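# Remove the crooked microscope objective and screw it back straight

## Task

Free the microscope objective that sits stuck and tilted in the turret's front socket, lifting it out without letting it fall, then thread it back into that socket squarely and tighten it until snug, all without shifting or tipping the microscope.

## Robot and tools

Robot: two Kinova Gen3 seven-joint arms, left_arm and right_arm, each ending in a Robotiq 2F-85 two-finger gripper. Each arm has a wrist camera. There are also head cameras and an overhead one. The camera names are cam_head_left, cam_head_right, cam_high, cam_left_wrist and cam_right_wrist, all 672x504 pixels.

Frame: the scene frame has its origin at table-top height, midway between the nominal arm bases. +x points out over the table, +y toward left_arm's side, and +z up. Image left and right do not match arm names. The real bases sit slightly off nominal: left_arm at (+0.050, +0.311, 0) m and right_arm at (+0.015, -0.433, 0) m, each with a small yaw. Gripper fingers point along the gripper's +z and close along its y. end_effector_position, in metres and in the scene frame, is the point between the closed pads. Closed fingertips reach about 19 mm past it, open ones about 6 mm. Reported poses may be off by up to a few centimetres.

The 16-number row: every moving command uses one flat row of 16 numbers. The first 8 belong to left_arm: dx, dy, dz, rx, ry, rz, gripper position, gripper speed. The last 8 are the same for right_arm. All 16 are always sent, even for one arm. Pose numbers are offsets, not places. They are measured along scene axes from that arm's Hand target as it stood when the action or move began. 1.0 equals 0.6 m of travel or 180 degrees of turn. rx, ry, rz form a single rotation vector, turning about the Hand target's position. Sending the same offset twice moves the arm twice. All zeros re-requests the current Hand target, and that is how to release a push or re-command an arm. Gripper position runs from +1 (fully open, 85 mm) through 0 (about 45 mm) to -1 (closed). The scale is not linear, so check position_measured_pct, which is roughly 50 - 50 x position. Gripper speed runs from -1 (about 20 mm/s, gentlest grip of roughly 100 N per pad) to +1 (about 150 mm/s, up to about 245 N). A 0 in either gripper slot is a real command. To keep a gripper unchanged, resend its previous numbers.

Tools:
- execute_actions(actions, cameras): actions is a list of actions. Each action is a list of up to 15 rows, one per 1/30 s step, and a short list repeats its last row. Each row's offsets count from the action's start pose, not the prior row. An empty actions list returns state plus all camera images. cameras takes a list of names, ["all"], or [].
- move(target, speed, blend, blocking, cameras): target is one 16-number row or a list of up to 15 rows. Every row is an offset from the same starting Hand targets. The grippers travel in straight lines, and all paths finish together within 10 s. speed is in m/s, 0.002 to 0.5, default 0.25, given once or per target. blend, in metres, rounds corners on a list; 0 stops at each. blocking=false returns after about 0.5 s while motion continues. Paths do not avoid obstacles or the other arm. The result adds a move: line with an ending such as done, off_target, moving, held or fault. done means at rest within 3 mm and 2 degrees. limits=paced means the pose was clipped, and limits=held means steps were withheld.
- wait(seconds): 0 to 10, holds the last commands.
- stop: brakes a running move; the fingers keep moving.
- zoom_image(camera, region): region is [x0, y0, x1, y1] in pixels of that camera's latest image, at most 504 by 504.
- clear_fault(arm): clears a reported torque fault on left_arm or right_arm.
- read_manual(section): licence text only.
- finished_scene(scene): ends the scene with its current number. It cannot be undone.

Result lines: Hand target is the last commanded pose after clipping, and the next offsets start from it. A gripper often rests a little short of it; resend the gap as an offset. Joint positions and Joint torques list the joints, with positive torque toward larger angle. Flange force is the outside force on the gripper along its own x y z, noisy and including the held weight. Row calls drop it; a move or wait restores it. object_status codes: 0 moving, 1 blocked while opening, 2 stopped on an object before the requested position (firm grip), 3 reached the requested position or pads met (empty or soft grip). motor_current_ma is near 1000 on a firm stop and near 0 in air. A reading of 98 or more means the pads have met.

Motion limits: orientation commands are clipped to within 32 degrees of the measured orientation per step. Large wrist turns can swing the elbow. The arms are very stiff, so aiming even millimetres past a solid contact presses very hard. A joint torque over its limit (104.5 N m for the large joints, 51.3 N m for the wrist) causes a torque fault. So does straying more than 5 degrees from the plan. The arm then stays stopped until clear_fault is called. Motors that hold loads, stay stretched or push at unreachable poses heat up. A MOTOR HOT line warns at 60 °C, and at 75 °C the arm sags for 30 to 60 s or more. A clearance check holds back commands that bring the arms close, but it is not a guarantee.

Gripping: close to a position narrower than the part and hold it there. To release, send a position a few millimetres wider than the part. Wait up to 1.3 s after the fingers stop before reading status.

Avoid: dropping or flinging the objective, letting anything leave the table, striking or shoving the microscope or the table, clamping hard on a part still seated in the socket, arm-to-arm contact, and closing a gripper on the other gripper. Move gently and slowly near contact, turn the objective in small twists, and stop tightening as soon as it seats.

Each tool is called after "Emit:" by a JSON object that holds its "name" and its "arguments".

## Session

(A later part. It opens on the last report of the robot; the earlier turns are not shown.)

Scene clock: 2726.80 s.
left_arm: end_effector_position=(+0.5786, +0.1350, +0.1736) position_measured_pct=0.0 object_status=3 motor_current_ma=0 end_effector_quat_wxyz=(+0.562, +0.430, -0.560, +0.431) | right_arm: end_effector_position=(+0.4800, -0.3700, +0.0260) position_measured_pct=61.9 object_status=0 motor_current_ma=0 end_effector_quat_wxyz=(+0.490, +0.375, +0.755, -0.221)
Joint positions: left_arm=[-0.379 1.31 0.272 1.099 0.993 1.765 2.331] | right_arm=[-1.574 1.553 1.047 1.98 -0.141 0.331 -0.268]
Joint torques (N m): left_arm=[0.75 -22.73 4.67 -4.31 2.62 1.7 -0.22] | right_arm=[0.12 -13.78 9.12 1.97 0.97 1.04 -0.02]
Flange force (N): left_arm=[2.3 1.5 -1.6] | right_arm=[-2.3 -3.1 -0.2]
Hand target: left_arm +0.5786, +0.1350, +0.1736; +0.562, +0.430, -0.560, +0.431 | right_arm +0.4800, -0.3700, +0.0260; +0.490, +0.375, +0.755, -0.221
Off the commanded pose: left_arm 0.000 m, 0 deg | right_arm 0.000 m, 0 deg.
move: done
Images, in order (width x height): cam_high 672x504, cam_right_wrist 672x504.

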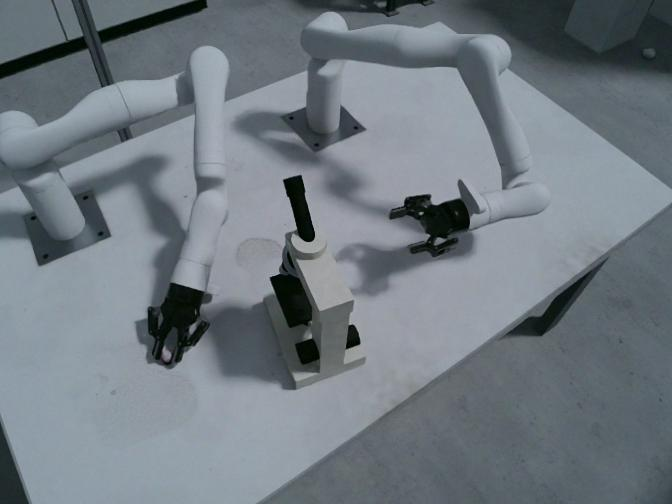

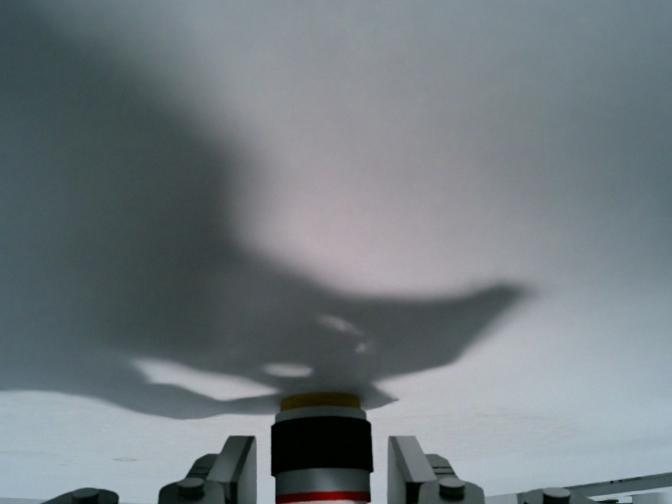

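Emit:
{"name": "move", "arguments": {"target": [0,0,0,0,0,0,1,1,-0.0670,0.0818,0.0492,0,0,0,-0.24,-1], "speed": 0.06, "cameras": ["cam_right_wrist", "cam_high"]}}

Scene clock: 2759.70 s.
left_arm: end_effector_position=(+0.5786, +0.1350, +0.1736) position_measured_pct=0.0 object_status=3 motor_current_ma=0 end_effector_quat_wxyz=(+0.562, +0.430, -0.560, +0.431) | right_arm: end_effector_position=(+0.4398, -0.3209, +0.0555) position_measured_pct=61.9 object_status=3 motor_current_ma=0 end_effector_quat_wxyz=(+0.490, +0.375, +0.755, -0.221)
Joint positions: left_arm=[-0.379 1.31 0.272 1.099 0.993 1.765 2.331] | right_arm=[-1.72 1.478 1.075 1.973 -0.133 0.503 -0.274]
Joint torques (N m): left_arm=[0.76 -22.82 4.69 -4.36 2.63 1.72 -0.2] | right_arm=[0.16 -13.82 8.95 1.15 1.35 1.09 -0.04]
Flange force (N): left_arm=[2.2 1.7 -1.5] | right_arm=[-2.2 -3.3 0.5]
Hand target: left_arm +0.5786, +0.1350, +0.1736; +0.562, +0.430, -0.560, +0.431 | right_arm +0.4398, -0.3209, +0.0556; +0.490, +0.375, +0.755, -0.221
Off the commanded pose: left_arm 0.000 m, 0 deg | right_arm 0.000 m, 0 deg.
move: done
Images, in order (width x height): cam_high 672x504, cam_right_wrist 672x504.

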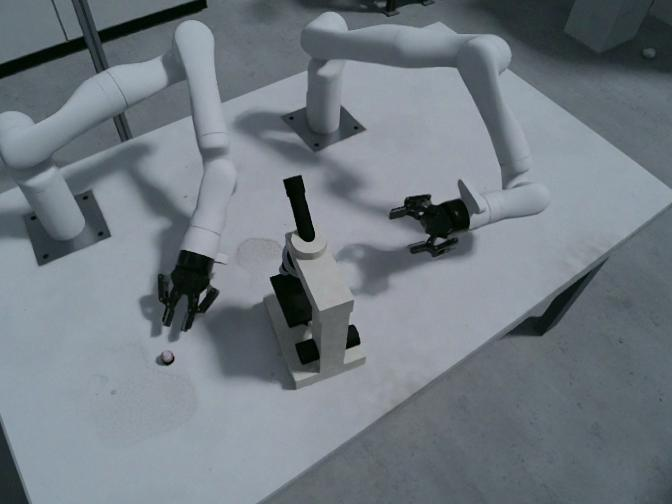

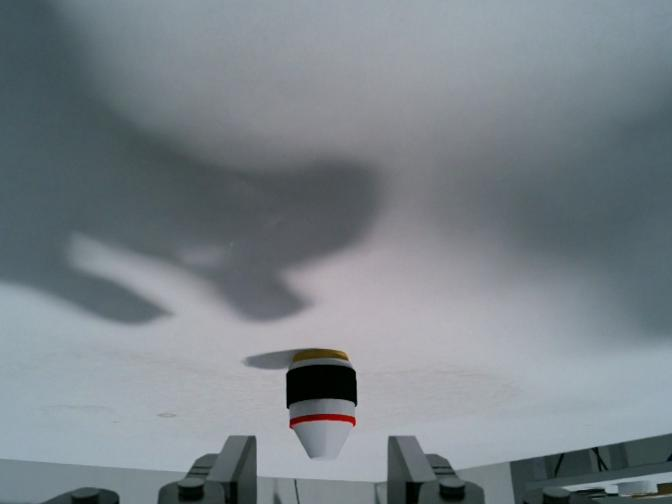

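Emit:
{"name": "move", "arguments": {"target": [[0,0,0,0,0,0,1,1,0.0667,0.035,0.3240,0,0,0,0,-1],[0,0,0,0,0,0,1,1,0.3003,-0.1318,0.3240,0,0,0.3139,0,-1],[0,0,0,0,0,0,1,1,-0.0330,-0.2485,0.2407,0,0,0.6278,0,-1]], "speed": 0.35, "blend": [0.04,0.06,0], "cameras": ["cam_head_right", "cam_high", "cam_right_wrist"]}}

Scene clock: 2774.67 s.
left_arm: end_effector_position=(+0.5786, +0.1350, +0.1736) position_measured_pct=0.0 object_status=3 motor_current_ma=0 end_effector_quat_wxyz=(+0.562, +0.430, -0.560, +0.431) | right_arm: end_effector_position=(+0.4200, -0.4700, +0.2000) position_measured_pct=49.8 object_status=3 motor_current_ma=0 end_effector_quat_wxyz=(+0.455, -0.423, +0.729, +0.287)
Joint positions: left_arm=[-0.379 1.31 0.272 1.099 0.993 1.765 2.331] | right_arm=[0.042 0.965 1.022 2.051 1.763 -1.989 1.348]
Joint torques (N m): left_arm=[0.72 -22.79 4.77 -4.24 2.66 1.71 -0.15] | right_arm=[0.15 -15.22 3.48 -2.85 -0.31 -2.27 -0.03]
Flange force (N): left_arm=[2.0 1.4 -1.7] | right_arm=[-2.5 3.1 0.6]
Hand target: left_arm +0.5786, +0.1350, +0.1736; +0.562, +0.430, -0.560, +0.431 | right_arm +0.4200, -0.4700, +0.2000; +0.455, -0.423, +0.729, +0.287
Off the commanded pose: left_arm 0.000 m, 0 deg | right_arm 0.000 m, 0 deg.
move: done
Images, in order (width x height): cam_head_right 672x504, cam_high 672x504, cam_right_wrist 672x504.

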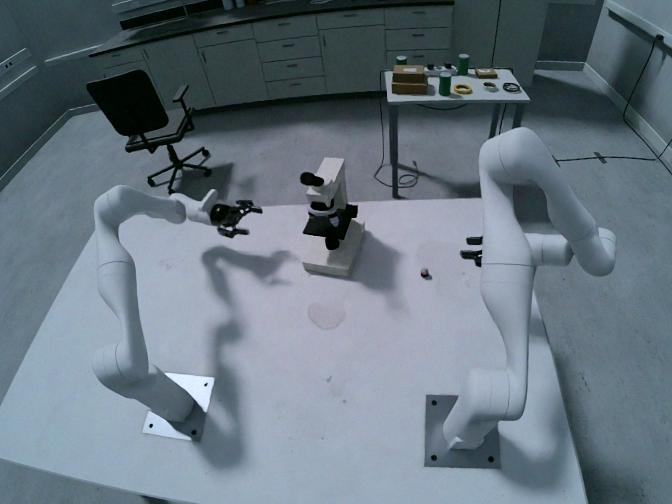

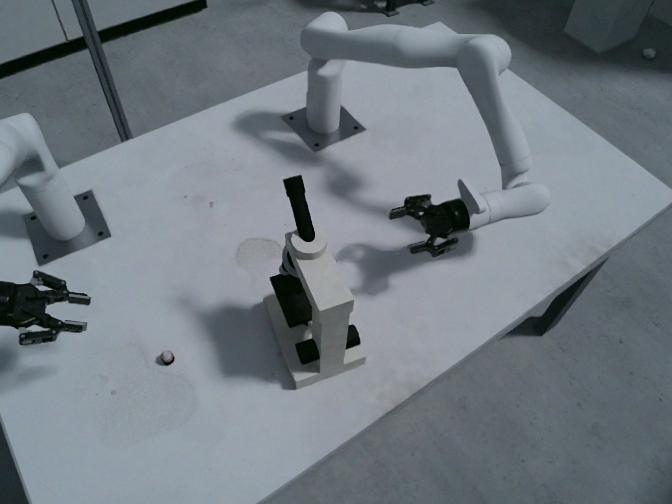

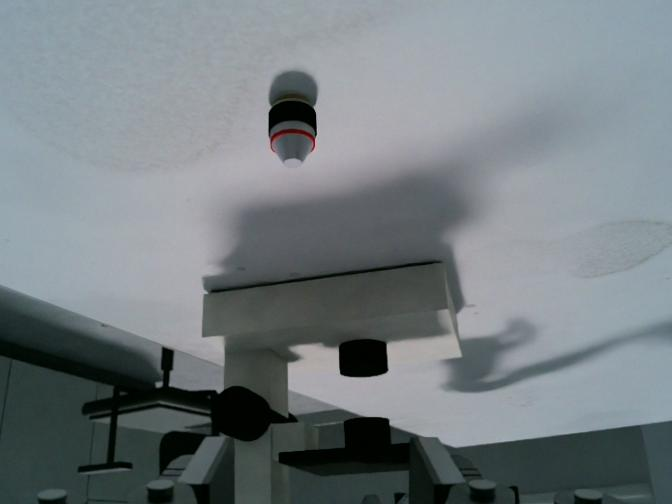

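Emit:
{"name": "move", "arguments": {"target": [0,0,0,0,0,0,1,1,0.0517,0.0638,-0.2283,-0.0049,-0.00935,0,0,-1], "speed": 0.15, "cameras": ["cam_head_right", "cam_high", "cam_right_wrist"]}}

Scene clock: 2785.03 s.
left_arm: end_effector_position=(+0.5786, +0.1350, +0.1736) position_measured_pct=0.0 object_status=3 motor_current_ma=0 end_effector_quat_wxyz=(+0.562, +0.430, -0.560, +0.431) | right_arm: end_effector_position=(+0.4510, -0.4318, +0.0630) position_measured_pct=49.8 object_status=3 motor_current_ma=0 end_effector_quat_wxyz=(+0.462, -0.431, +0.725, +0.275)
Joint positions: left_arm=[-0.379 1.31 0.272 1.099 0.993 1.765 2.331] | right_arm=[0.013 1.261 0.809 2.047 1.48 -1.896 1.535]
Joint torques (N m): left_arm=[0.74 -22.81 4.7 -4.23 2.63 1.75 -0.18] | right_arm=[0.13 -16.92 3.26 -0.68 0.06 -2.31 -0.05]
Flange force (N): left_arm=[2.0 1.2 -1.7] | right_arm=[-2.8 2.5 -0.2]
Hand target: left_arm +0.5786, +0.1350, +0.1736; +0.562, +0.430, -0.560, +0.431 | right_arm +0.4510, -0.4317, +0.0630; +0.462, -0.431, +0.725, +0.275
Off the commanded pose: left_arm 0.000 m, 0 deg | right_arm 0.000 m, 0 deg.
move: done
Images, in order (width x height): cam_head_right 672x504, cam_high 672x504, cam_right_wrist 672x504.

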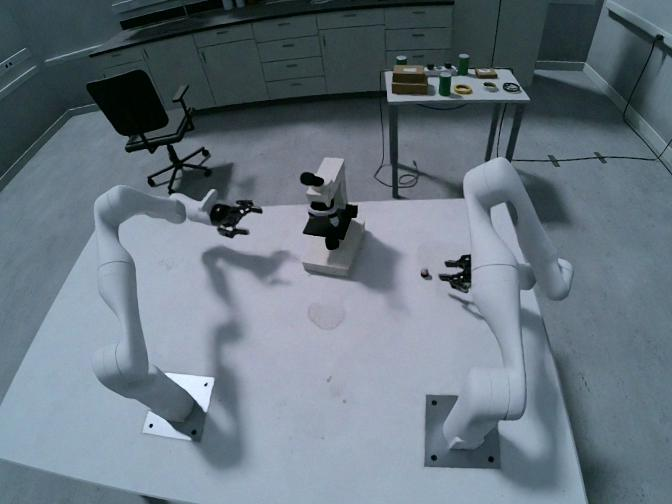

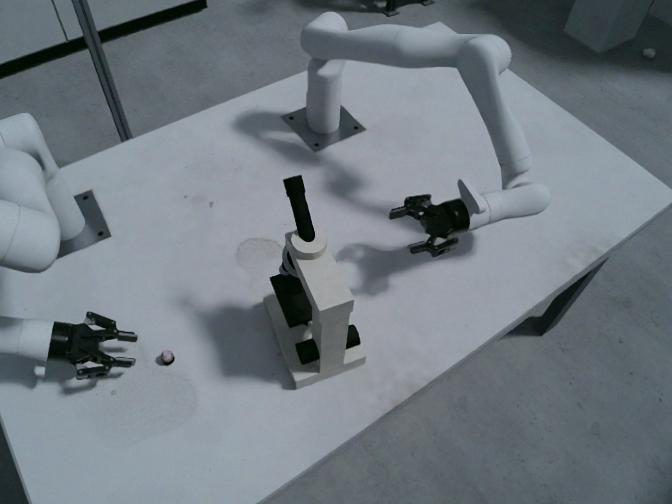

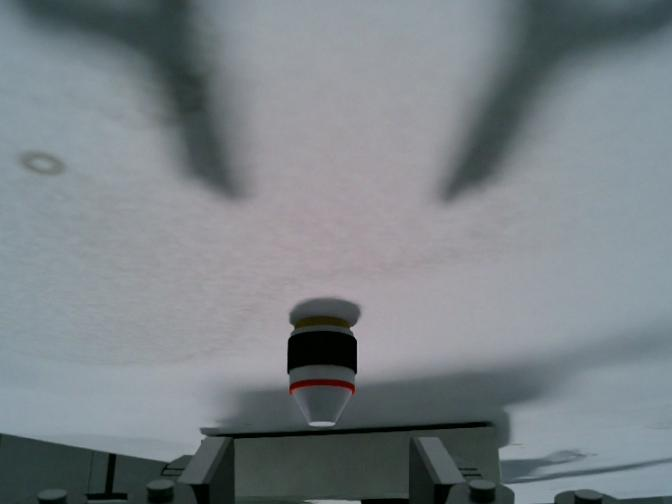

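Emit:
{"name": "move", "arguments": {"target": [0,0,0,0,0,0,1,1,0.0211,0.0402,-0.0447,0,0,0,0,-1], "speed": 0.1, "cameras": ["cam_right_wrist"]}}

Emit:
{"name": "zoom_image", "arguments": {"camera": "cam_right_wrist", "region": [230, 300, 410, 480]}}

Scene clock: 2803.07 s.
left_arm: end_effector_position=(+0.5786, +0.1350, +0.1736) position_measured_pct=0.0 object_status=3 motor_current_ma=0 end_effector_quat_wxyz=(+0.562, +0.430, -0.560, +0.431) | right_arm: end_effector_position=(+0.4637, -0.4076, +0.0362) position_measured_pct=49.8 object_status=3 motor_current_ma=0 end_effector_quat_wxyz=(+0.462, -0.431, +0.725, +0.275)
Joint positions: left_arm=[-0.379 1.31 0.272 1.099 0.993 1.765 2.331] | right_arm=[-0.034 1.31 0.752 2.038 1.389 -1.864 1.532]
Joint torques (N m): left_arm=[0.77 -22.74 4.76 -4.26 2.59 1.68 -0.19] | right_arm=[0.15 -17.2 3.14 -0.4 0.02 -2.35 -0.02]
Flange force (N): left_arm=[2.2 1.4 -1.8] | right_arm=[-2.9 2.3 -0.4]
Hand target: left_arm +0.5786, +0.1350, +0.1736; +0.562, +0.430, -0.560, +0.431 | right_arm +0.4637, -0.4076, +0.0362; +0.462, -0.431, +0.725, +0.275
Off the commanded pose: left_arm 0.000 m, 0 deg | right_arm 0.000 m, 0 deg.
move: done
Images, in order (width x height): cam_right_wrist 672x504.

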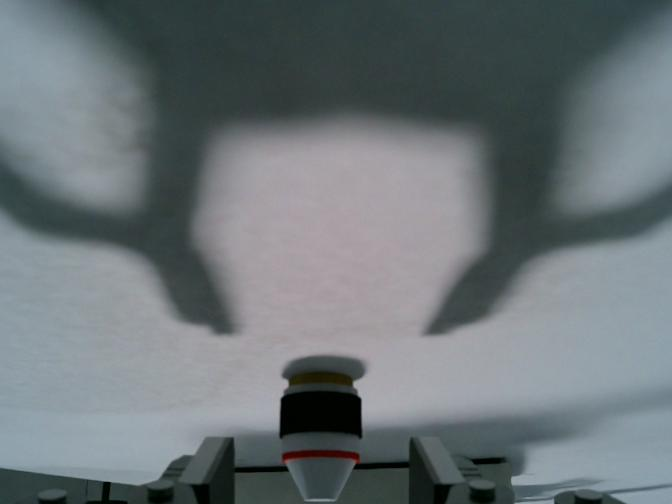

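Scaled by 2.800.

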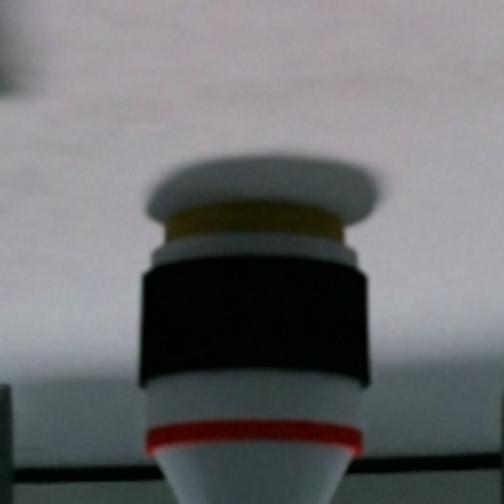

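Emit:
{"name": "move", "arguments": {"target": [0,0,0,0,0,0,1,1,0.018,0.0333,-0.0188,0,0,0,0,-1], "speed": 0.06, "cameras": ["cam_right_wrist"]}}

Emit:
{"name": "zoom_image", "arguments": {"camera": "cam_right_wrist", "region": [230, 340, 410, 504]}}

Scene clock: 2836.00 s.
left_arm: end_effector_position=(+0.5786, +0.1350, +0.1736) position_measured_pct=0.0 object_status=3 motor_current_ma=0 end_effector_quat_wxyz=(+0.562, +0.430, -0.560, +0.431) | right_arm: end_effector_position=(+0.4744, -0.3877, +0.0249) position_measured_pct=49.8 object_status=3 motor_current_ma=0 end_effector_quat_wxyz=(+0.462, -0.431, +0.725, +0.275)
Joint positions: left_arm=[-0.379 1.31 0.272 1.099 0.993 1.765 2.331] | right_arm=[-0.077 1.324 0.718 2.032 1.327 -1.837 1.514]
Joint torques (N m): left_arm=[0.79 -22.74 4.8 -4.29 2.58 1.69 -0.22] | right_arm=[0.15 -17.35 3.01 -0.41 -0.01 -2.32 -0.04]
Flange force (N): left_arm=[2.3 1.5 -1.7] | right_arm=[-2.9 2.5 -0.6]
Hand target: left_arm +0.5786, +0.1350, +0.1736; +0.562, +0.430, -0.560, +0.431 | right_arm +0.4744, -0.3877, +0.0249; +0.462, -0.431, +0.725, +0.275
Off the commanded pose: left_arm 0.000 m, 0 deg | right_arm 0.000 m, 0 deg.
move: done
Images, in order (width x height): cam_right_wrist 672x504.

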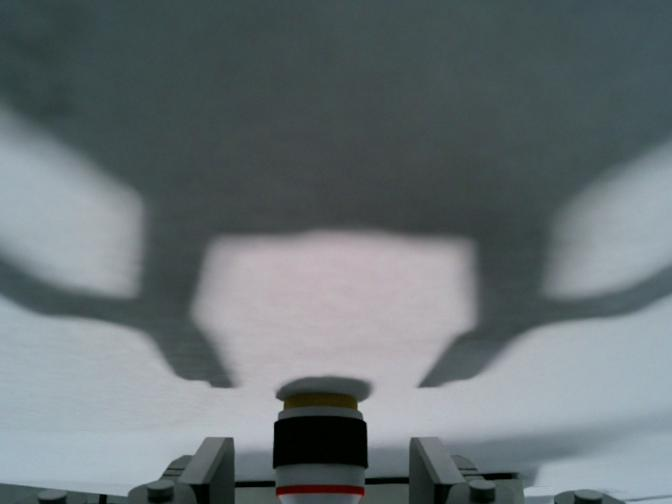

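Scaled by 2.800.

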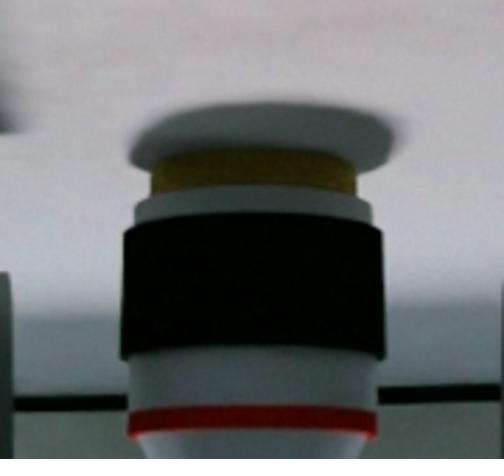

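Emit:
{"name": "move", "arguments": {"target": [0,0,0,0,0,0,1,1,0.00883,0.01517,-0.00867,0,0,0,0,-1], "speed": 0.04, "cameras": ["cam_right_wrist"]}}

Emit:
{"name": "zoom_image", "arguments": {"camera": "cam_right_wrist", "region": [230, 340, 410, 504]}}

Scene clock: 2863.97 s.
left_arm: end_effector_position=(+0.5786, +0.1350, +0.1736) position_measured_pct=0.0 object_status=3 motor_current_ma=0 end_effector_quat_wxyz=(+0.562, +0.430, -0.560, +0.431) | right_arm: end_effector_position=(+0.4798, -0.3786, +0.0197) position_measured_pct=49.8 object_status=3 motor_current_ma=0 end_effector_quat_wxyz=(+0.462, -0.431, +0.725, +0.275)
Joint positions: left_arm=[-0.379 1.31 0.272 1.099 0.993 1.765 2.331] | right_arm=[-0.096 1.33 0.702 2.027 1.299 -1.824 1.504]
Joint torques (N m): left_arm=[0.81 -22.75 4.73 -4.28 2.64 1.72 -0.2] | right_arm=[0.07 -17.44 2.89 -0.43 -0.04 -2.35 -0.03]
Flange force (N): left_arm=[2.2 1.5 -1.7] | right_arm=[-2.9 2.5 -0.9]
Hand target: left_arm +0.5786, +0.1350, +0.1736; +0.562, +0.430, -0.560, +0.431 | right_arm +0.4798, -0.3786, +0.0197; +0.462, -0.431, +0.725, +0.275
Off the commanded pose: left_arm 0.000 m, 0 deg | right_arm 0.000 m, 0 deg.
move: done
Images, in order (width x height): cam_right_wrist 672x504.

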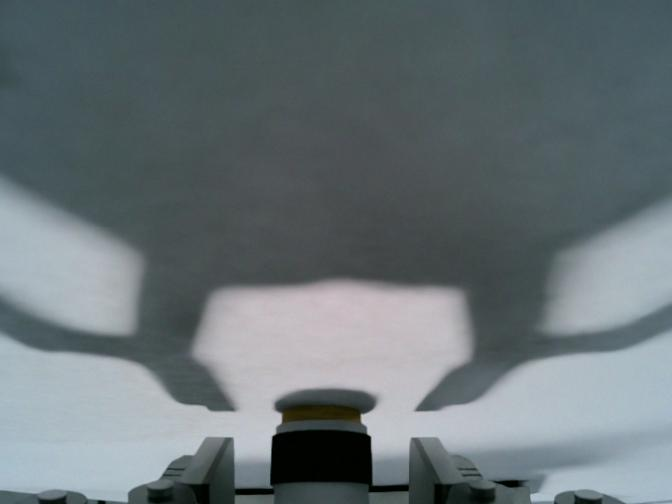

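Scaled by 2.800.

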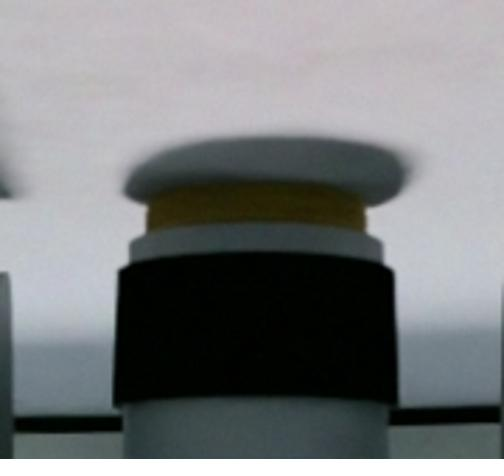

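Emit:
{"name": "move", "arguments": {"target": [0,0,0,0,0,0,1,1,0,0,0,0,0,0,-0.46,-1], "speed": 0.04}}

Emit:
{"name": "wait", "arguments": {"seconds": 0.5, "cameras": ["cam_right_wrist"]}}

Emit:
{"name": "zoom_image", "arguments": {"camera": "cam_right_wrist", "region": [230, 340, 410, 504]}}

Scene clock: 2876.20 s.
left_arm: end_effector_position=(+0.5786, +0.1350, +0.1736) position_measured_pct=0.0 object_status=3 motor_current_ma=0 end_effector_quat_wxyz=(+0.562, +0.430, -0.560, +0.431) | right_arm: end_effector_position=(+0.4797, -0.3785, +0.0197) position_measured_pct=72.3 object_status=0 motor_current_ma=230 end_effector_quat_wxyz=(+0.462, -0.431, +0.725, +0.275)
Joint positions: left_arm=[-0.379 1.31 0.272 1.099 0.993 1.765 2.331] | right_arm=[-0.096 1.33 0.702 2.027 1.299 -1.824 1.504]
Joint torques (N m): left_arm=[0.75 -22.78 4.8 -4.3 2.63 1.72 -0.2] | right_arm=[-0.08 -16.42 2.89 -0.42 0 -1.62 -0.08]
Flange force (N): left_arm=[2.1 1.5 -1.6] | right_arm=[-4.7 2.8 -2.4]
Hand target: left_arm +0.5786, +0.1350, +0.1736; +0.562, +0.430, -0.560, +0.431 | right_arm +0.4797, -0.3785, +0.0197; +0.462, -0.431, +0.725, +0.275
Off the commanded pose: left_arm 0.000 m, 0 deg | right_arm 0.000 m, 0 deg.
move: done

Scene clock: 2876.70 s.
left_arm: end_effector_position=(+0.5786, +0.1350, +0.1736) position_measured_pct=0.0 object_status=3 motor_current_ma=0 end_effector_quat_wxyz=(+0.562, +0.430, -0.560, +0.431) | right_arm: end_effector_position=(+0.4797, -0.3785, +0.0197) position_measured_pct=72.7 object_status=0 motor_current_ma=410 end_effector_quat_wxyz=(+0.462, -0.431, +0.725, +0.275)
Joint positions: left_arm=[-0.379 1.31 0.272 1.099 0.993 1.765 2.331] | right_arm=[-0.096 1.33 0.702 2.027 1.299 -1.824 1.504]
Joint torques (N m): left_arm=[0.74 -22.8 4.72 -4.32 2.6 1.71 -0.2] | right_arm=[-0.19 -16.08 2.91 -0.34 0.02 -1.42 -0.05]
Flange force (N): left_arm=[2.1 1.5 -1.6] | right_arm=[-5.2 2.5 -2.9]
Hand target: left_arm +0.5786, +0.1350, +0.1736; +0.562, +0.430, -0.560, +0.431 | right_arm +0.4797, -0.3785, +0.0197; +0.462, -0.431, +0.725, +0.275
Tool commands: left_gripper/position=+1.0 left_gripper/speed=+1.0 right_gripper/position=-0.46 right_gripper/speed=-1.0
Off the commanded pose: left_arm 0.000 m, 0 deg | right_arm 0.000 m, 0 deg.
wait: 0.50 s; at rest by 0.23 s
Images, in order (width x height): cam_right_wrist 672x504.

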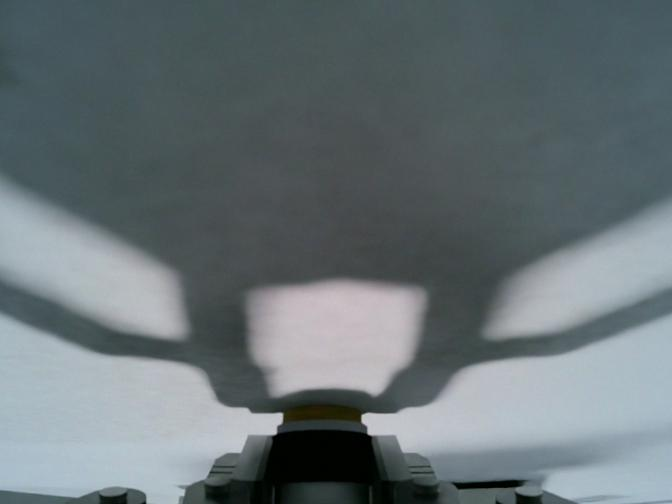

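Scaled by 2.800.

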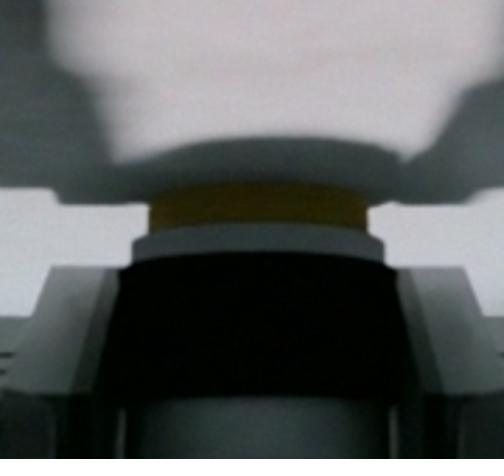

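Emit:
{"name": "move", "arguments": {"target": [[0,0,0,0,0,0,1,1,0,0,0.3,0,0,0,-0.46,-1],[0,0,0,0,0,0,1,1,0.2338,-0.0358,0.3838,0,0,-0.3139,-0.46,-1],[0,0,0,0,0,0,1,1,0.0005,0.1308,0.3838,0,0,-0.6278,-0.46,-1]], "speed": [0.1,0.3,0.3], "blend": [0.03,0.05,0], "cameras": ["cam_high"]}}

Scene clock: 2910.60 s.
left_arm: end_effector_position=(+0.5786, +0.1350, +0.1736) position_measured_pct=0.0 object_status=3 motor_current_ma=0 end_effector_quat_wxyz=(+0.562, +0.430, -0.560, +0.431) | right_arm: end_effector_position=(+0.4801, -0.3001, +0.2500) position_measured_pct=72.7 object_status=3 motor_current_ma=410 end_effector_quat_wxyz=(+0.485, +0.367, +0.759, -0.233)
Joint positions: left_arm=[-0.379 1.31 0.272 1.099 0.993 1.765 2.331] | right_arm=[-1.715 1.252 1.489 1.82 -0.174 0.78 0.231]
Joint torques (N m): left_arm=[0.75 -22.82 4.77 -4.21 2.63 1.71 -0.21] | right_arm=[0.13 -13.98 9.99 -3.8 2.09 -0.29 -0.06]
Flange force (N): left_arm=[2.0 1.0 -1.9] | right_arm=[-0.1 -4.3 1.9]
Hand target: left_arm +0.5786, +0.1350, +0.1736; +0.562, +0.430, -0.560, +0.431 | right_arm +0.4801, -0.3001, +0.2500; +0.485, +0.367, +0.759, -0.233
Off the commanded pose: left_arm 0.000 m, 0 deg | right_arm 0.000 m, 0 deg.
move: done
Images, in order (width x height): cam_high 672x504.

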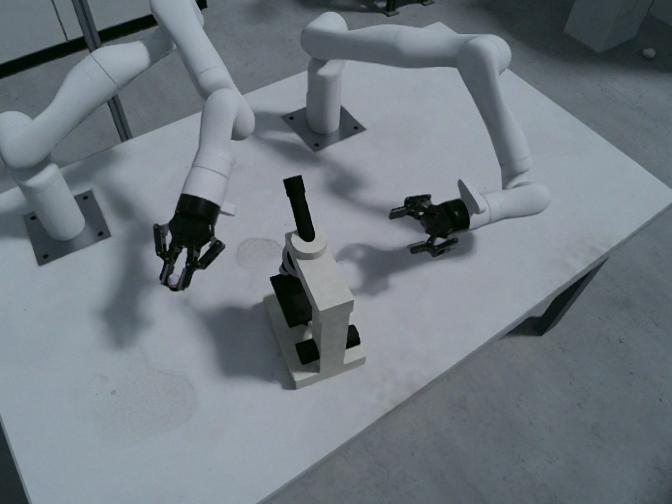

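Emit:
{"name": "move", "arguments": {"target": [0,0,0,0,0,0,1,1,-0.03,0.0333,0.0833,-0.2873,0.3510,0.2114,-0.46,-1], "speed": 0.35}}

Emit:
{"name": "move", "arguments": {"target": [0,0,0,0,0,0,1,1,-0.02,0.06,0,-0.2873,0.3510,0.2114,-0.46,-1], "speed": 0.35}}

Scene clock: 2925.80 s.
left_arm: end_effector_position=(+0.5786, +0.1350, +0.1736) position_measured_pct=0.0 object_status=3 motor_current_ma=0 end_effector_quat_wxyz=(+0.562, +0.430, -0.560, +0.431) | right_arm: end_effector_position=(+0.4620, -0.2801, +0.2999) position_measured_pct=72.7 object_status=3 motor_current_ma=410 end_effector_quat_wxyz=(+0.184, -0.281, +0.792, -0.510)
Joint positions: left_arm=[-0.379 1.31 0.272 1.099 0.993 1.765 2.331] | right_arm=[-1.736 0.899 1.191 1.773 0.412 0.958 1.331]
Joint torques (N m): left_arm=[0.73 -22.78 4.78 -4.21 2.59 1.7 -0.23] | right_arm=[0.1 -13.02 7.83 -5.99 2.47 1.12 0.02]
Flange force (N): left_arm=[2.1 1.0 -1.9] | right_arm=[4.6 0.3 2.2]
Hand target: left_arm +0.5786, +0.1350, +0.1736; +0.562, +0.430, -0.560, +0.431 | right_arm +0.4620, -0.2801, +0.2999; +0.184, -0.281, +0.792, -0.510
Off the commanded pose: left_arm 0.000 m, 0 deg | right_arm 0.000 m, 0 deg.
move: done

Scene clock: 2928.50 s.
left_arm: end_effector_position=(+0.5786, +0.1350, +0.1736) position_measured_pct=0.0 object_status=3 motor_current_ma=0 end_effector_quat_wxyz=(+0.562, +0.430, -0.560, +0.431) | right_arm: end_effector_position=(+0.4501, -0.2441, +0.3000) position_measured_pct=72.7 object_status=3 motor_current_ma=410 end_effector_quat_wxyz=(+0.224, +0.763, -0.360, +0.488)
Joint positions: left_arm=[-0.379 1.31 0.272 1.099 0.993 1.765 2.331] | right_arm=[-1.597 0.715 0.765 1.694 0.692 1.214 2.622]
Joint torques (N m): left_arm=[0.8 -22.75 4.76 -4.28 2.6 1.73 -0.17] | right_arm=[0.18 -14.28 5.53 -6.82 2.53 1.87 -0.03]
Flange force (N): left_arm=[2.2 1.6 -1.6] | right_arm=[-0.2 5.4 2.4]
Hand target: left_arm +0.5786, +0.1350, +0.1736; +0.562, +0.430, -0.560, +0.431 | right_arm +0.4501, -0.2441, +0.2999; +0.224, +0.763, -0.360, +0.488
Off the commanded pose: left_arm 0.000 m, 0 deg | right_arm 0.000 m, 0 deg.
move: done

Emit:
{"name": "move", "arguments": {"target": [0,0,0,0,0,0,1,1,-0.0637,0.3318,-0.1358,-0.05255,-0.0771,0.1932,-0.46,-1], "speed": 0.2, "cameras": ["cam_right_wrist"]}}

Emit:
{"name": "zoom_image", "arguments": {"camera": "cam_right_wrist", "region": [230, 340, 410, 504]}}

Scene clock: 2994.93 s.
left_arm: end_effector_position=(+0.5786, +0.1350, +0.1736) position_measured_pct=0.0 object_status=3 motor_current_ma=0 end_effector_quat_wxyz=(+0.562, +0.430, -0.560, +0.431) | right_arm: end_effector_position=(+0.4118, -0.0450, +0.2185) position_measured_pct=72.7 object_status=3 motor_current_ma=410 end_effector_quat_wxyz=(+0.085, +0.751, -0.099, +0.647)
Joint positions: left_arm=[-0.379 1.31 0.272 1.099 0.993 1.765 2.331] | right_arm=[-1.925 1.07 0.738 1.771 1.033 0.96 2.217]
Joint torques (N m): left_arm=[0.79 -22.76 4.81 -4.28 2.64 1.75 -0.24] | right_arm=[0.12 -16.75 7.91 -3.68 1.68 3.03 -0.01]
Flange force (N): left_arm=[2.2 1.4 -1.7] | right_arm=[0.9 4.6 0.4]
Hand target: left_arm +0.5786, +0.1350, +0.1736; +0.562, +0.430, -0.560, +0.431 | right_arm +0.4118, -0.0450, +0.2185; +0.085, +0.751, -0.099, +0.647
Off the commanded pose: left_arm 0.000 m, 0 deg | right_arm 0.000 m, 0 deg.
move: done
Images, in order (width x height): cam_right_wrist 672x504.

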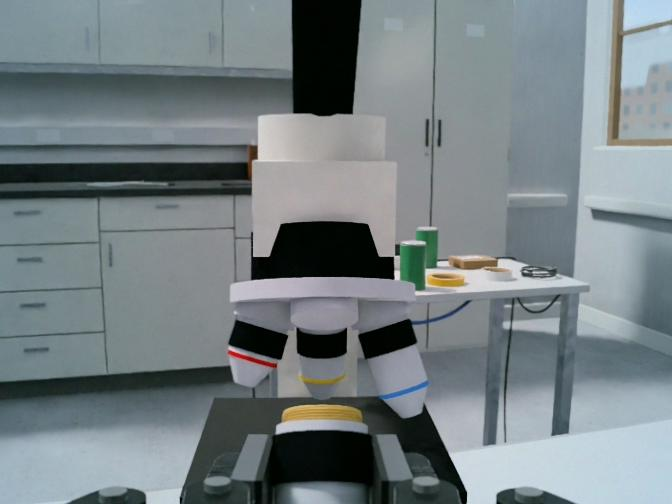

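Scaled by 2.800.

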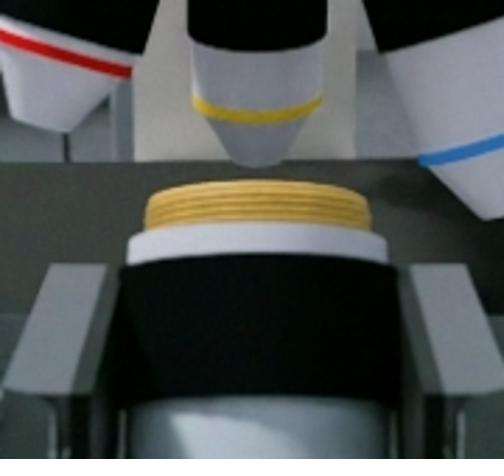

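Emit:
{"name": "move", "arguments": {"target": [[0,0,0,0,0,0,1,1,0.1620,-0.0440,-0.0205,0,0,0,-0.46,-1],[0,0,0,0,0,0,1,1,0.1687,-0.0458,-0.0101,0,0,0,-0.46,-1]], "speed": [0.12,0.03], "blend": [0.003,0], "cameras": ["cam_left_wrist", "cam_right_wrist"]}}

Emit:
{"name": "zoom_image", "arguments": {"camera": "cam_right_wrist", "region": [256, 340, 384, 468]}}

Emit:
{"name": "zoom_image", "arguments": {"camera": "cam_left_wrist", "region": [300, 225, 360, 285]}}

Scene clock: 3007.87 s.
left_arm: end_effector_position=(+0.5786, +0.1350, +0.1736) position_measured_pct=0.0 object_status=3 motor_current_ma=0 end_effector_quat_wxyz=(+0.562, +0.430, -0.560, +0.431) | right_arm: end_effector_position=(+0.5130, -0.0725, +0.2124) position_measured_pct=72.7 object_status=3 motor_current_ma=410 end_effector_quat_wxyz=(+0.085, +0.751, -0.099, +0.647)
Joint positions: left_arm=[-0.379 1.31 0.272 1.099 0.993 1.765 2.331] | right_arm=[-1.739 1.125 0.812 1.751 1.191 0.774 2.14]
Joint torques (N m): left_arm=[0.68 -22.77 4.75 -4.26 2.59 1.73 -0.25] | right_arm=[0.21 -17.39 8.79 -3.91 1.28 3.17 -0.03]
Flange force (N): left_arm=[2.2 1.1 -1.7] | right_arm=[1.1 4.4 -0.8]
Hand target: left_arm +0.5786, +0.1350, +0.1736; +0.562, +0.430, -0.560, +0.431 | right_arm +0.5131, -0.0725, +0.2124; +0.085, +0.751, -0.099, +0.647
Off the commanded pose: left_arm 0.000 m, 0 deg | right_arm 0.000 m, 0 deg.
move: done
Images, in order (width x height): cam_left_wrist 672x504, cam_right_wrist 672x504.

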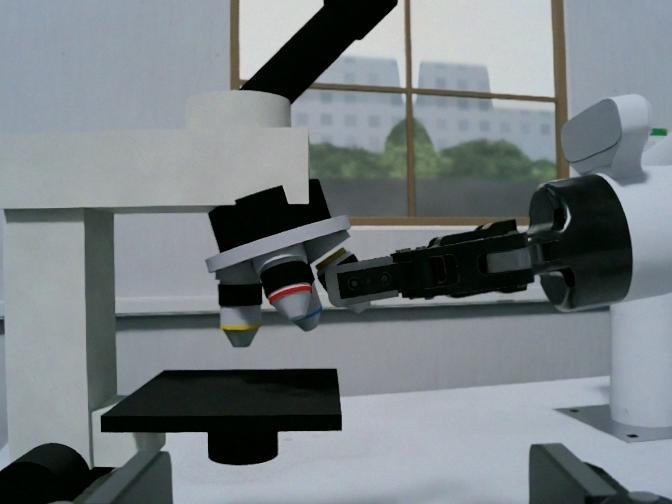

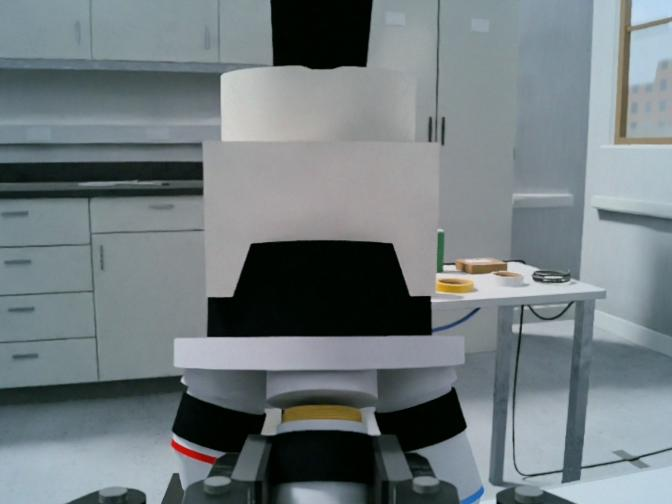

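Scaled by 3.938.

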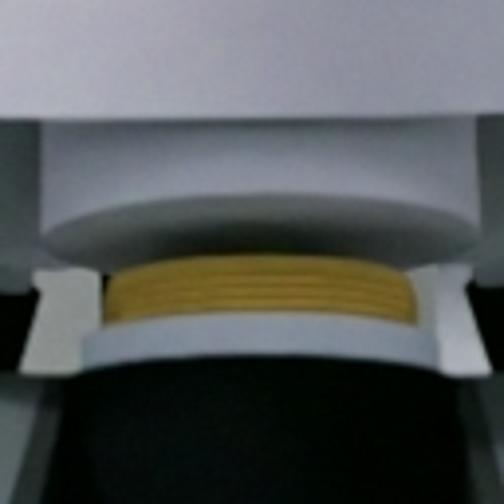

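Scaled by 8.400.

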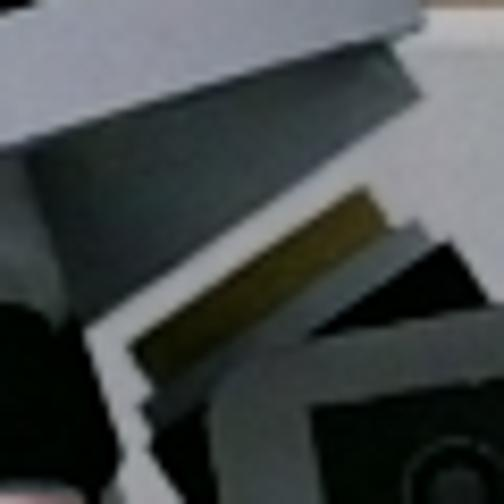

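Emit:
{"name": "move", "arguments": {"target": [0,0,0,0,0,0,1,1,-0.0039,0.00104,0.00267,0,0,0,-0.46,-1], "speed": 0.02, "cameras": ["cam_left_wrist", "cam_right_wrist"]}}

Emit:
{"name": "zoom_image", "arguments": {"camera": "cam_right_wrist", "region": [256, 366, 320, 430]}}

Emit:
{"name": "zoom_image", "arguments": {"camera": "cam_right_wrist", "region": [324, 366, 388, 430]}}

Emit:
{"name": "zoom_image", "arguments": {"camera": "cam_left_wrist", "region": [300, 225, 360, 285]}}

Scene clock: 3057.90 s.
left_arm: end_effector_position=(+0.5786, +0.1350, +0.1736) position_measured_pct=0.0 object_status=3 motor_current_ma=0 end_effector_quat_wxyz=(+0.562, +0.430, -0.560, +0.431) | right_arm: end_effector_position=(+0.5107, -0.0719, +0.2140) position_measured_pct=72.7 object_status=3 motor_current_ma=410 end_effector_quat_wxyz=(+0.085, +0.751, -0.099, +0.647)
Joint positions: left_arm=[-0.379 1.31 0.272 1.099 0.993 1.765 2.331] | right_arm=[-1.744 1.12 0.811 1.752 1.188 0.779 2.145]
Joint torques (N m): left_arm=[0.71 -22.79 4.78 -4.26 2.58 1.72 -0.15] | right_arm=[0.11 -17.37 8.77 -3.96 1.37 3.16 -0.02]
Flange force (N): left_arm=[2.0 1.4 -1.6] | right_arm=[0.9 4.2 -0.7]
Hand target: left_arm +0.5786, +0.1350, +0.1736; +0.562, +0.430, -0.560, +0.431 | right_arm +0.5107, -0.0719, +0.2140; +0.085, +0.751, -0.099, +0.647
Off the commanded pose: left_arm 0.000 m, 0 deg | right_arm 0.000 m, 0 deg.
move: done
Images, in order (width x height): cam_left_wrist 672x504, cam_right_wrist 672x504.

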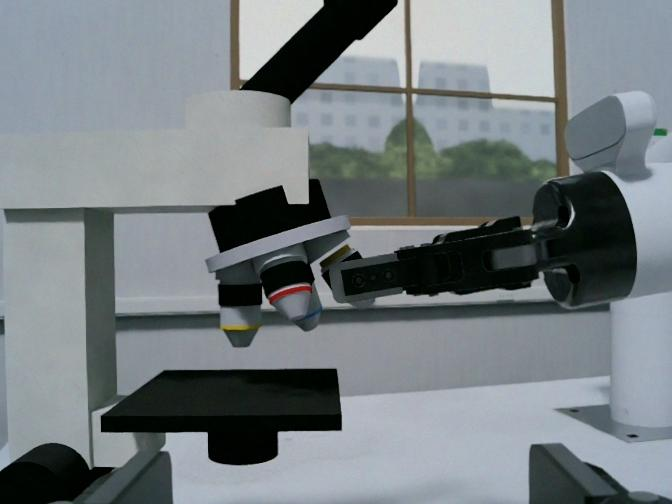

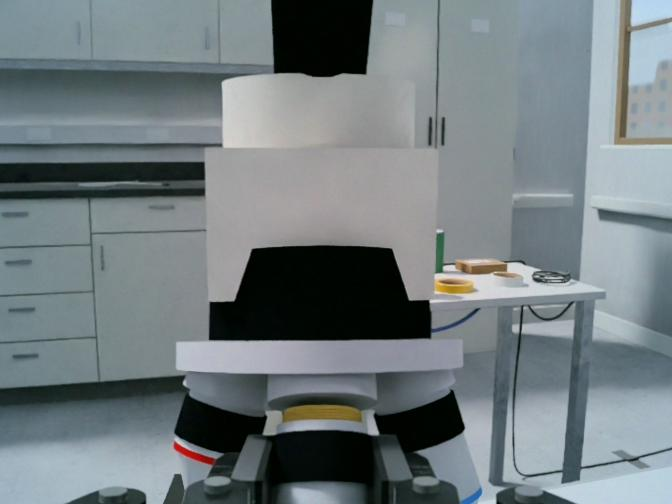

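Scaled by 7.875.

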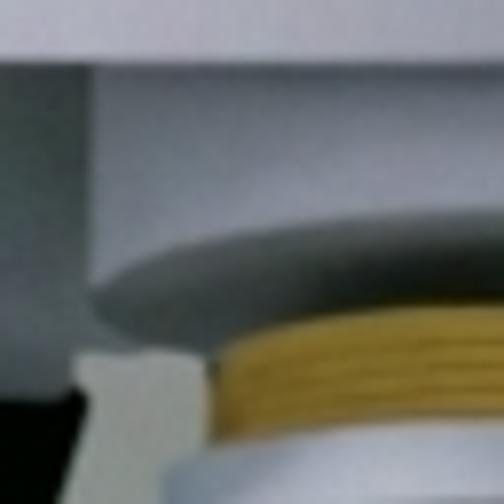

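Scaled by 7.875.

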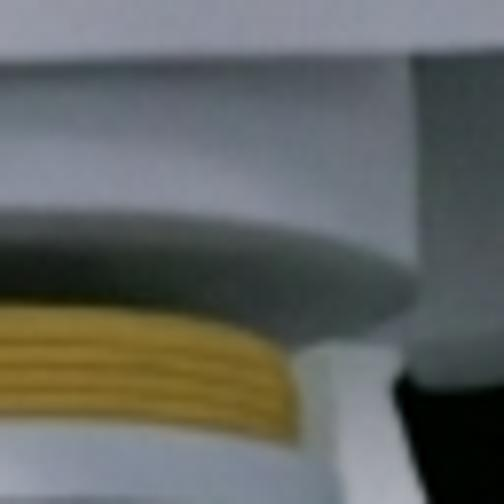

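Scaled by 8.400.

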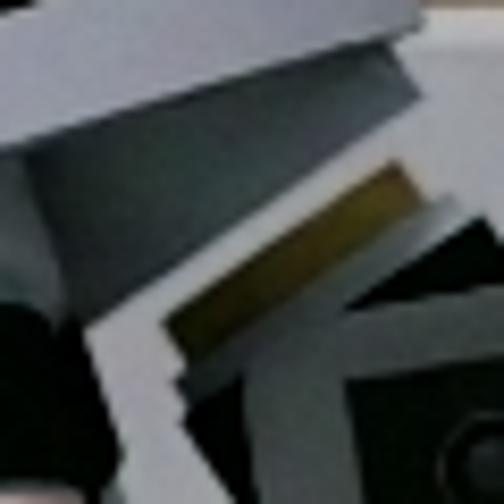

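Emit:
{"name": "move", "arguments": {"target": [[0,0,0,0,0,0,1,1,-0.0018,0.0005,-0.0028,0,0,0,-0.46,-1],[0,0,0,0,0,0,1,1,0.0011,0.0086,-0.0051,-0.1184,0.0318,-0.1853,-0.46,-1]], "speed": [0.03,0.12], "blend": [0.001,0], "cameras": ["cam_left_wrist", "cam_right_wrist"]}}

Emit:
{"name": "zoom_image", "arguments": {"camera": "cam_right_wrist", "region": [256, 340, 384, 468]}}

Emit:
{"name": "zoom_image", "arguments": {"camera": "cam_left_wrist", "region": [300, 225, 360, 285]}}

Scene clock: 3093.90 s.
left_arm: end_effector_position=(+0.5786, +0.1350, +0.1736) position_measured_pct=0.0 object_status=3 motor_current_ma=0 end_effector_quat_wxyz=(+0.562, +0.430, -0.560, +0.431) | right_arm: end_effector_position=(+0.5114, -0.0667, +0.2110) position_measured_pct=72.7 object_status=3 motor_current_ma=410 end_effector_quat_wxyz=(+0.406, +0.694, -0.185, +0.565)
Joint positions: left_arm=[-0.379 1.31 0.272 1.099 0.993 1.765 2.331] | right_arm=[-1.415 1.401 0.645 0.812 0.745 1.691 3.023]
Joint torques (N m): left_arm=[0.77 -22.83 4.69 -4.28 2.56 1.71 -0.21] | right_arm=[0.14 -24.26 6.7 -5.76 2.94 1.93 -0.04]
Flange force (N): left_arm=[2.1 1.2 -1.7] | right_arm=[-2.0 9.3 4.6]
Hand target: left_arm +0.5786, +0.1350, +0.1736; +0.562, +0.430, -0.560, +0.431 | right_arm +0.5114, -0.0667, +0.2109; +0.406, +0.694, -0.185, +0.565
Off the commanded pose: left_arm 0.000 m, 0 deg | right_arm 0.000 m, 0 deg.
move: done
Images, in order (width x height): cam_left_wrist 672x504, cam_right_wrist 672x504.

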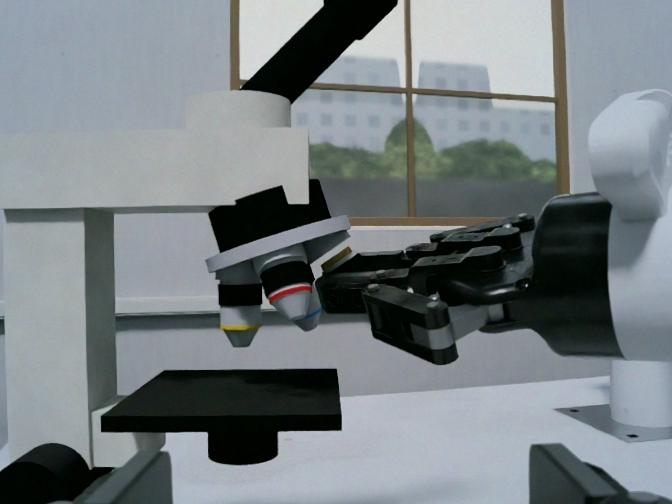

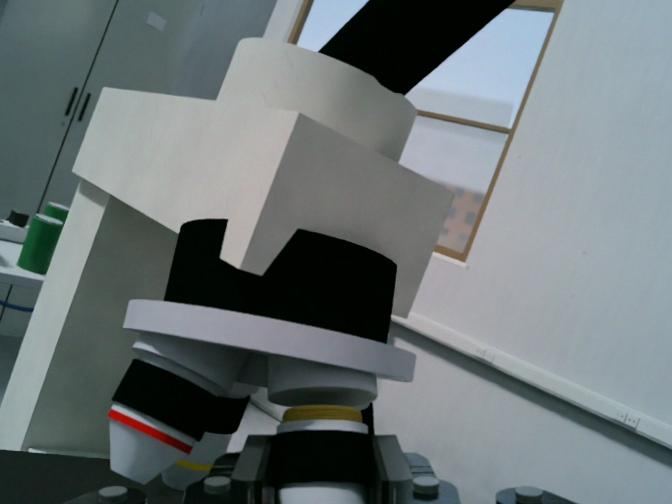

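Scaled by 3.938.

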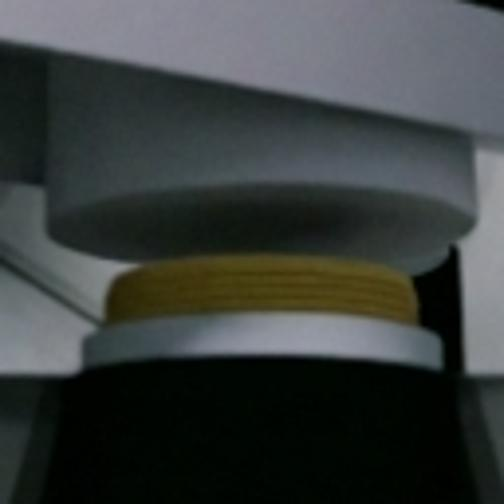

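Scaled by 8.400.

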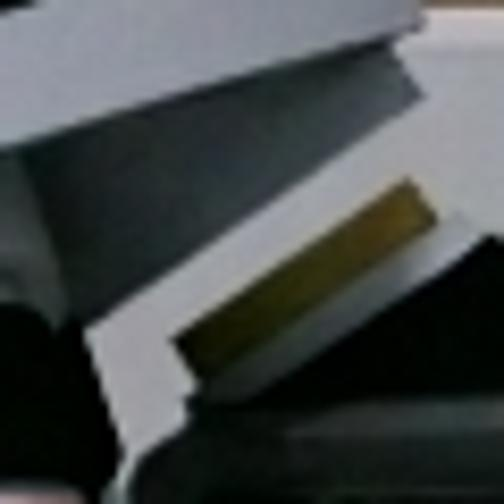

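Emit:
{"name": "move", "arguments": {"target": [0,0,0,0,0,0,1,1,0.0039,-0.0016,0.0056,0,0,0,-0.46,-1], "speed": 0.02}}

Emit:
{"name": "move", "arguments": {"target": [0,0,0,0,0,0,1,1,0.00044,-0.00012,0.0007,0,0,0,-0.46,-1], "speed": 0.01}}

Scene clock: 3104.87 s.
left_arm: end_effector_position=(+0.5786, +0.1350, +0.1736) position_measured_pct=0.0 object_status=3 motor_current_ma=0 end_effector_quat_wxyz=(+0.562, +0.430, -0.560, +0.431) | right_arm: end_effector_position=(+0.5137, -0.0676, +0.2143) position_measured_pct=72.7 object_status=3 motor_current_ma=410 end_effector_quat_wxyz=(+0.406, +0.694, -0.185, +0.565)
Joint positions: left_arm=[-0.379 1.31 0.272 1.099 0.993 1.765 2.331] | right_arm=[-1.412 1.396 0.647 0.813 0.748 1.689 3.028]
Joint torques (N m): left_arm=[0.72 -22.76 4.74 -4.3 2.61 1.73 -0.21] | right_arm=[0.1 -24.27 6.67 -5.84 2.9 1.95 -0.04]
Flange force (N): left_arm=[2.2 1.5 -1.6] | right_arm=[-2.1 9.6 4.9]
Hand target: left_arm +0.5786, +0.1350, +0.1736; +0.562, +0.430, -0.560, +0.431 | right_arm +0.5137, -0.0677, +0.2143; +0.406, +0.694, -0.185, +0.565
Off the commanded pose: left_arm 0.000 m, 0 deg | right_arm 0.000 m, 0 deg.
move: done

Scene clock: 3105.57 s.
left_arm: end_effector_position=(+0.5786, +0.1350, +0.1736) position_measured_pct=0.0 object_status=3 motor_current_ma=0 end_effector_quat_wxyz=(+0.562, +0.430, -0.560, +0.431) | right_arm: end_effector_position=(+0.5140, -0.0677, +0.2147) position_measured_pct=72.7 object_status=3 motor_current_ma=410 end_effector_quat_wxyz=(+0.406, +0.694, -0.185, +0.565)
Joint positions: left_arm=[-0.379 1.31 0.272 1.099 0.993 1.765 2.331] | right_arm=[-1.412 1.395 0.647 0.813 0.748 1.688 3.028]
Joint torques (N m): left_arm=[0.71 -22.77 4.73 -4.3 2.65 1.73 -0.17] | right_arm=[1.83 -25.74 8.58 -6.01 4.19 1.73 -0.04]
Flange force (N): left_arm=[2.1 1.6 -1.5] | right_arm=[-5.9 10.2 1.7]
Hand target: left_arm +0.5786, +0.1350, +0.1736; +0.562, +0.430, -0.560, +0.431 | right_arm +0.5140, -0.0677, +0.2147; +0.406, +0.694, -0.185, +0.565
Off the commanded pose: left_arm 0.000 m, 0 deg | right_arm 0.000 m, 0 deg.
move: done


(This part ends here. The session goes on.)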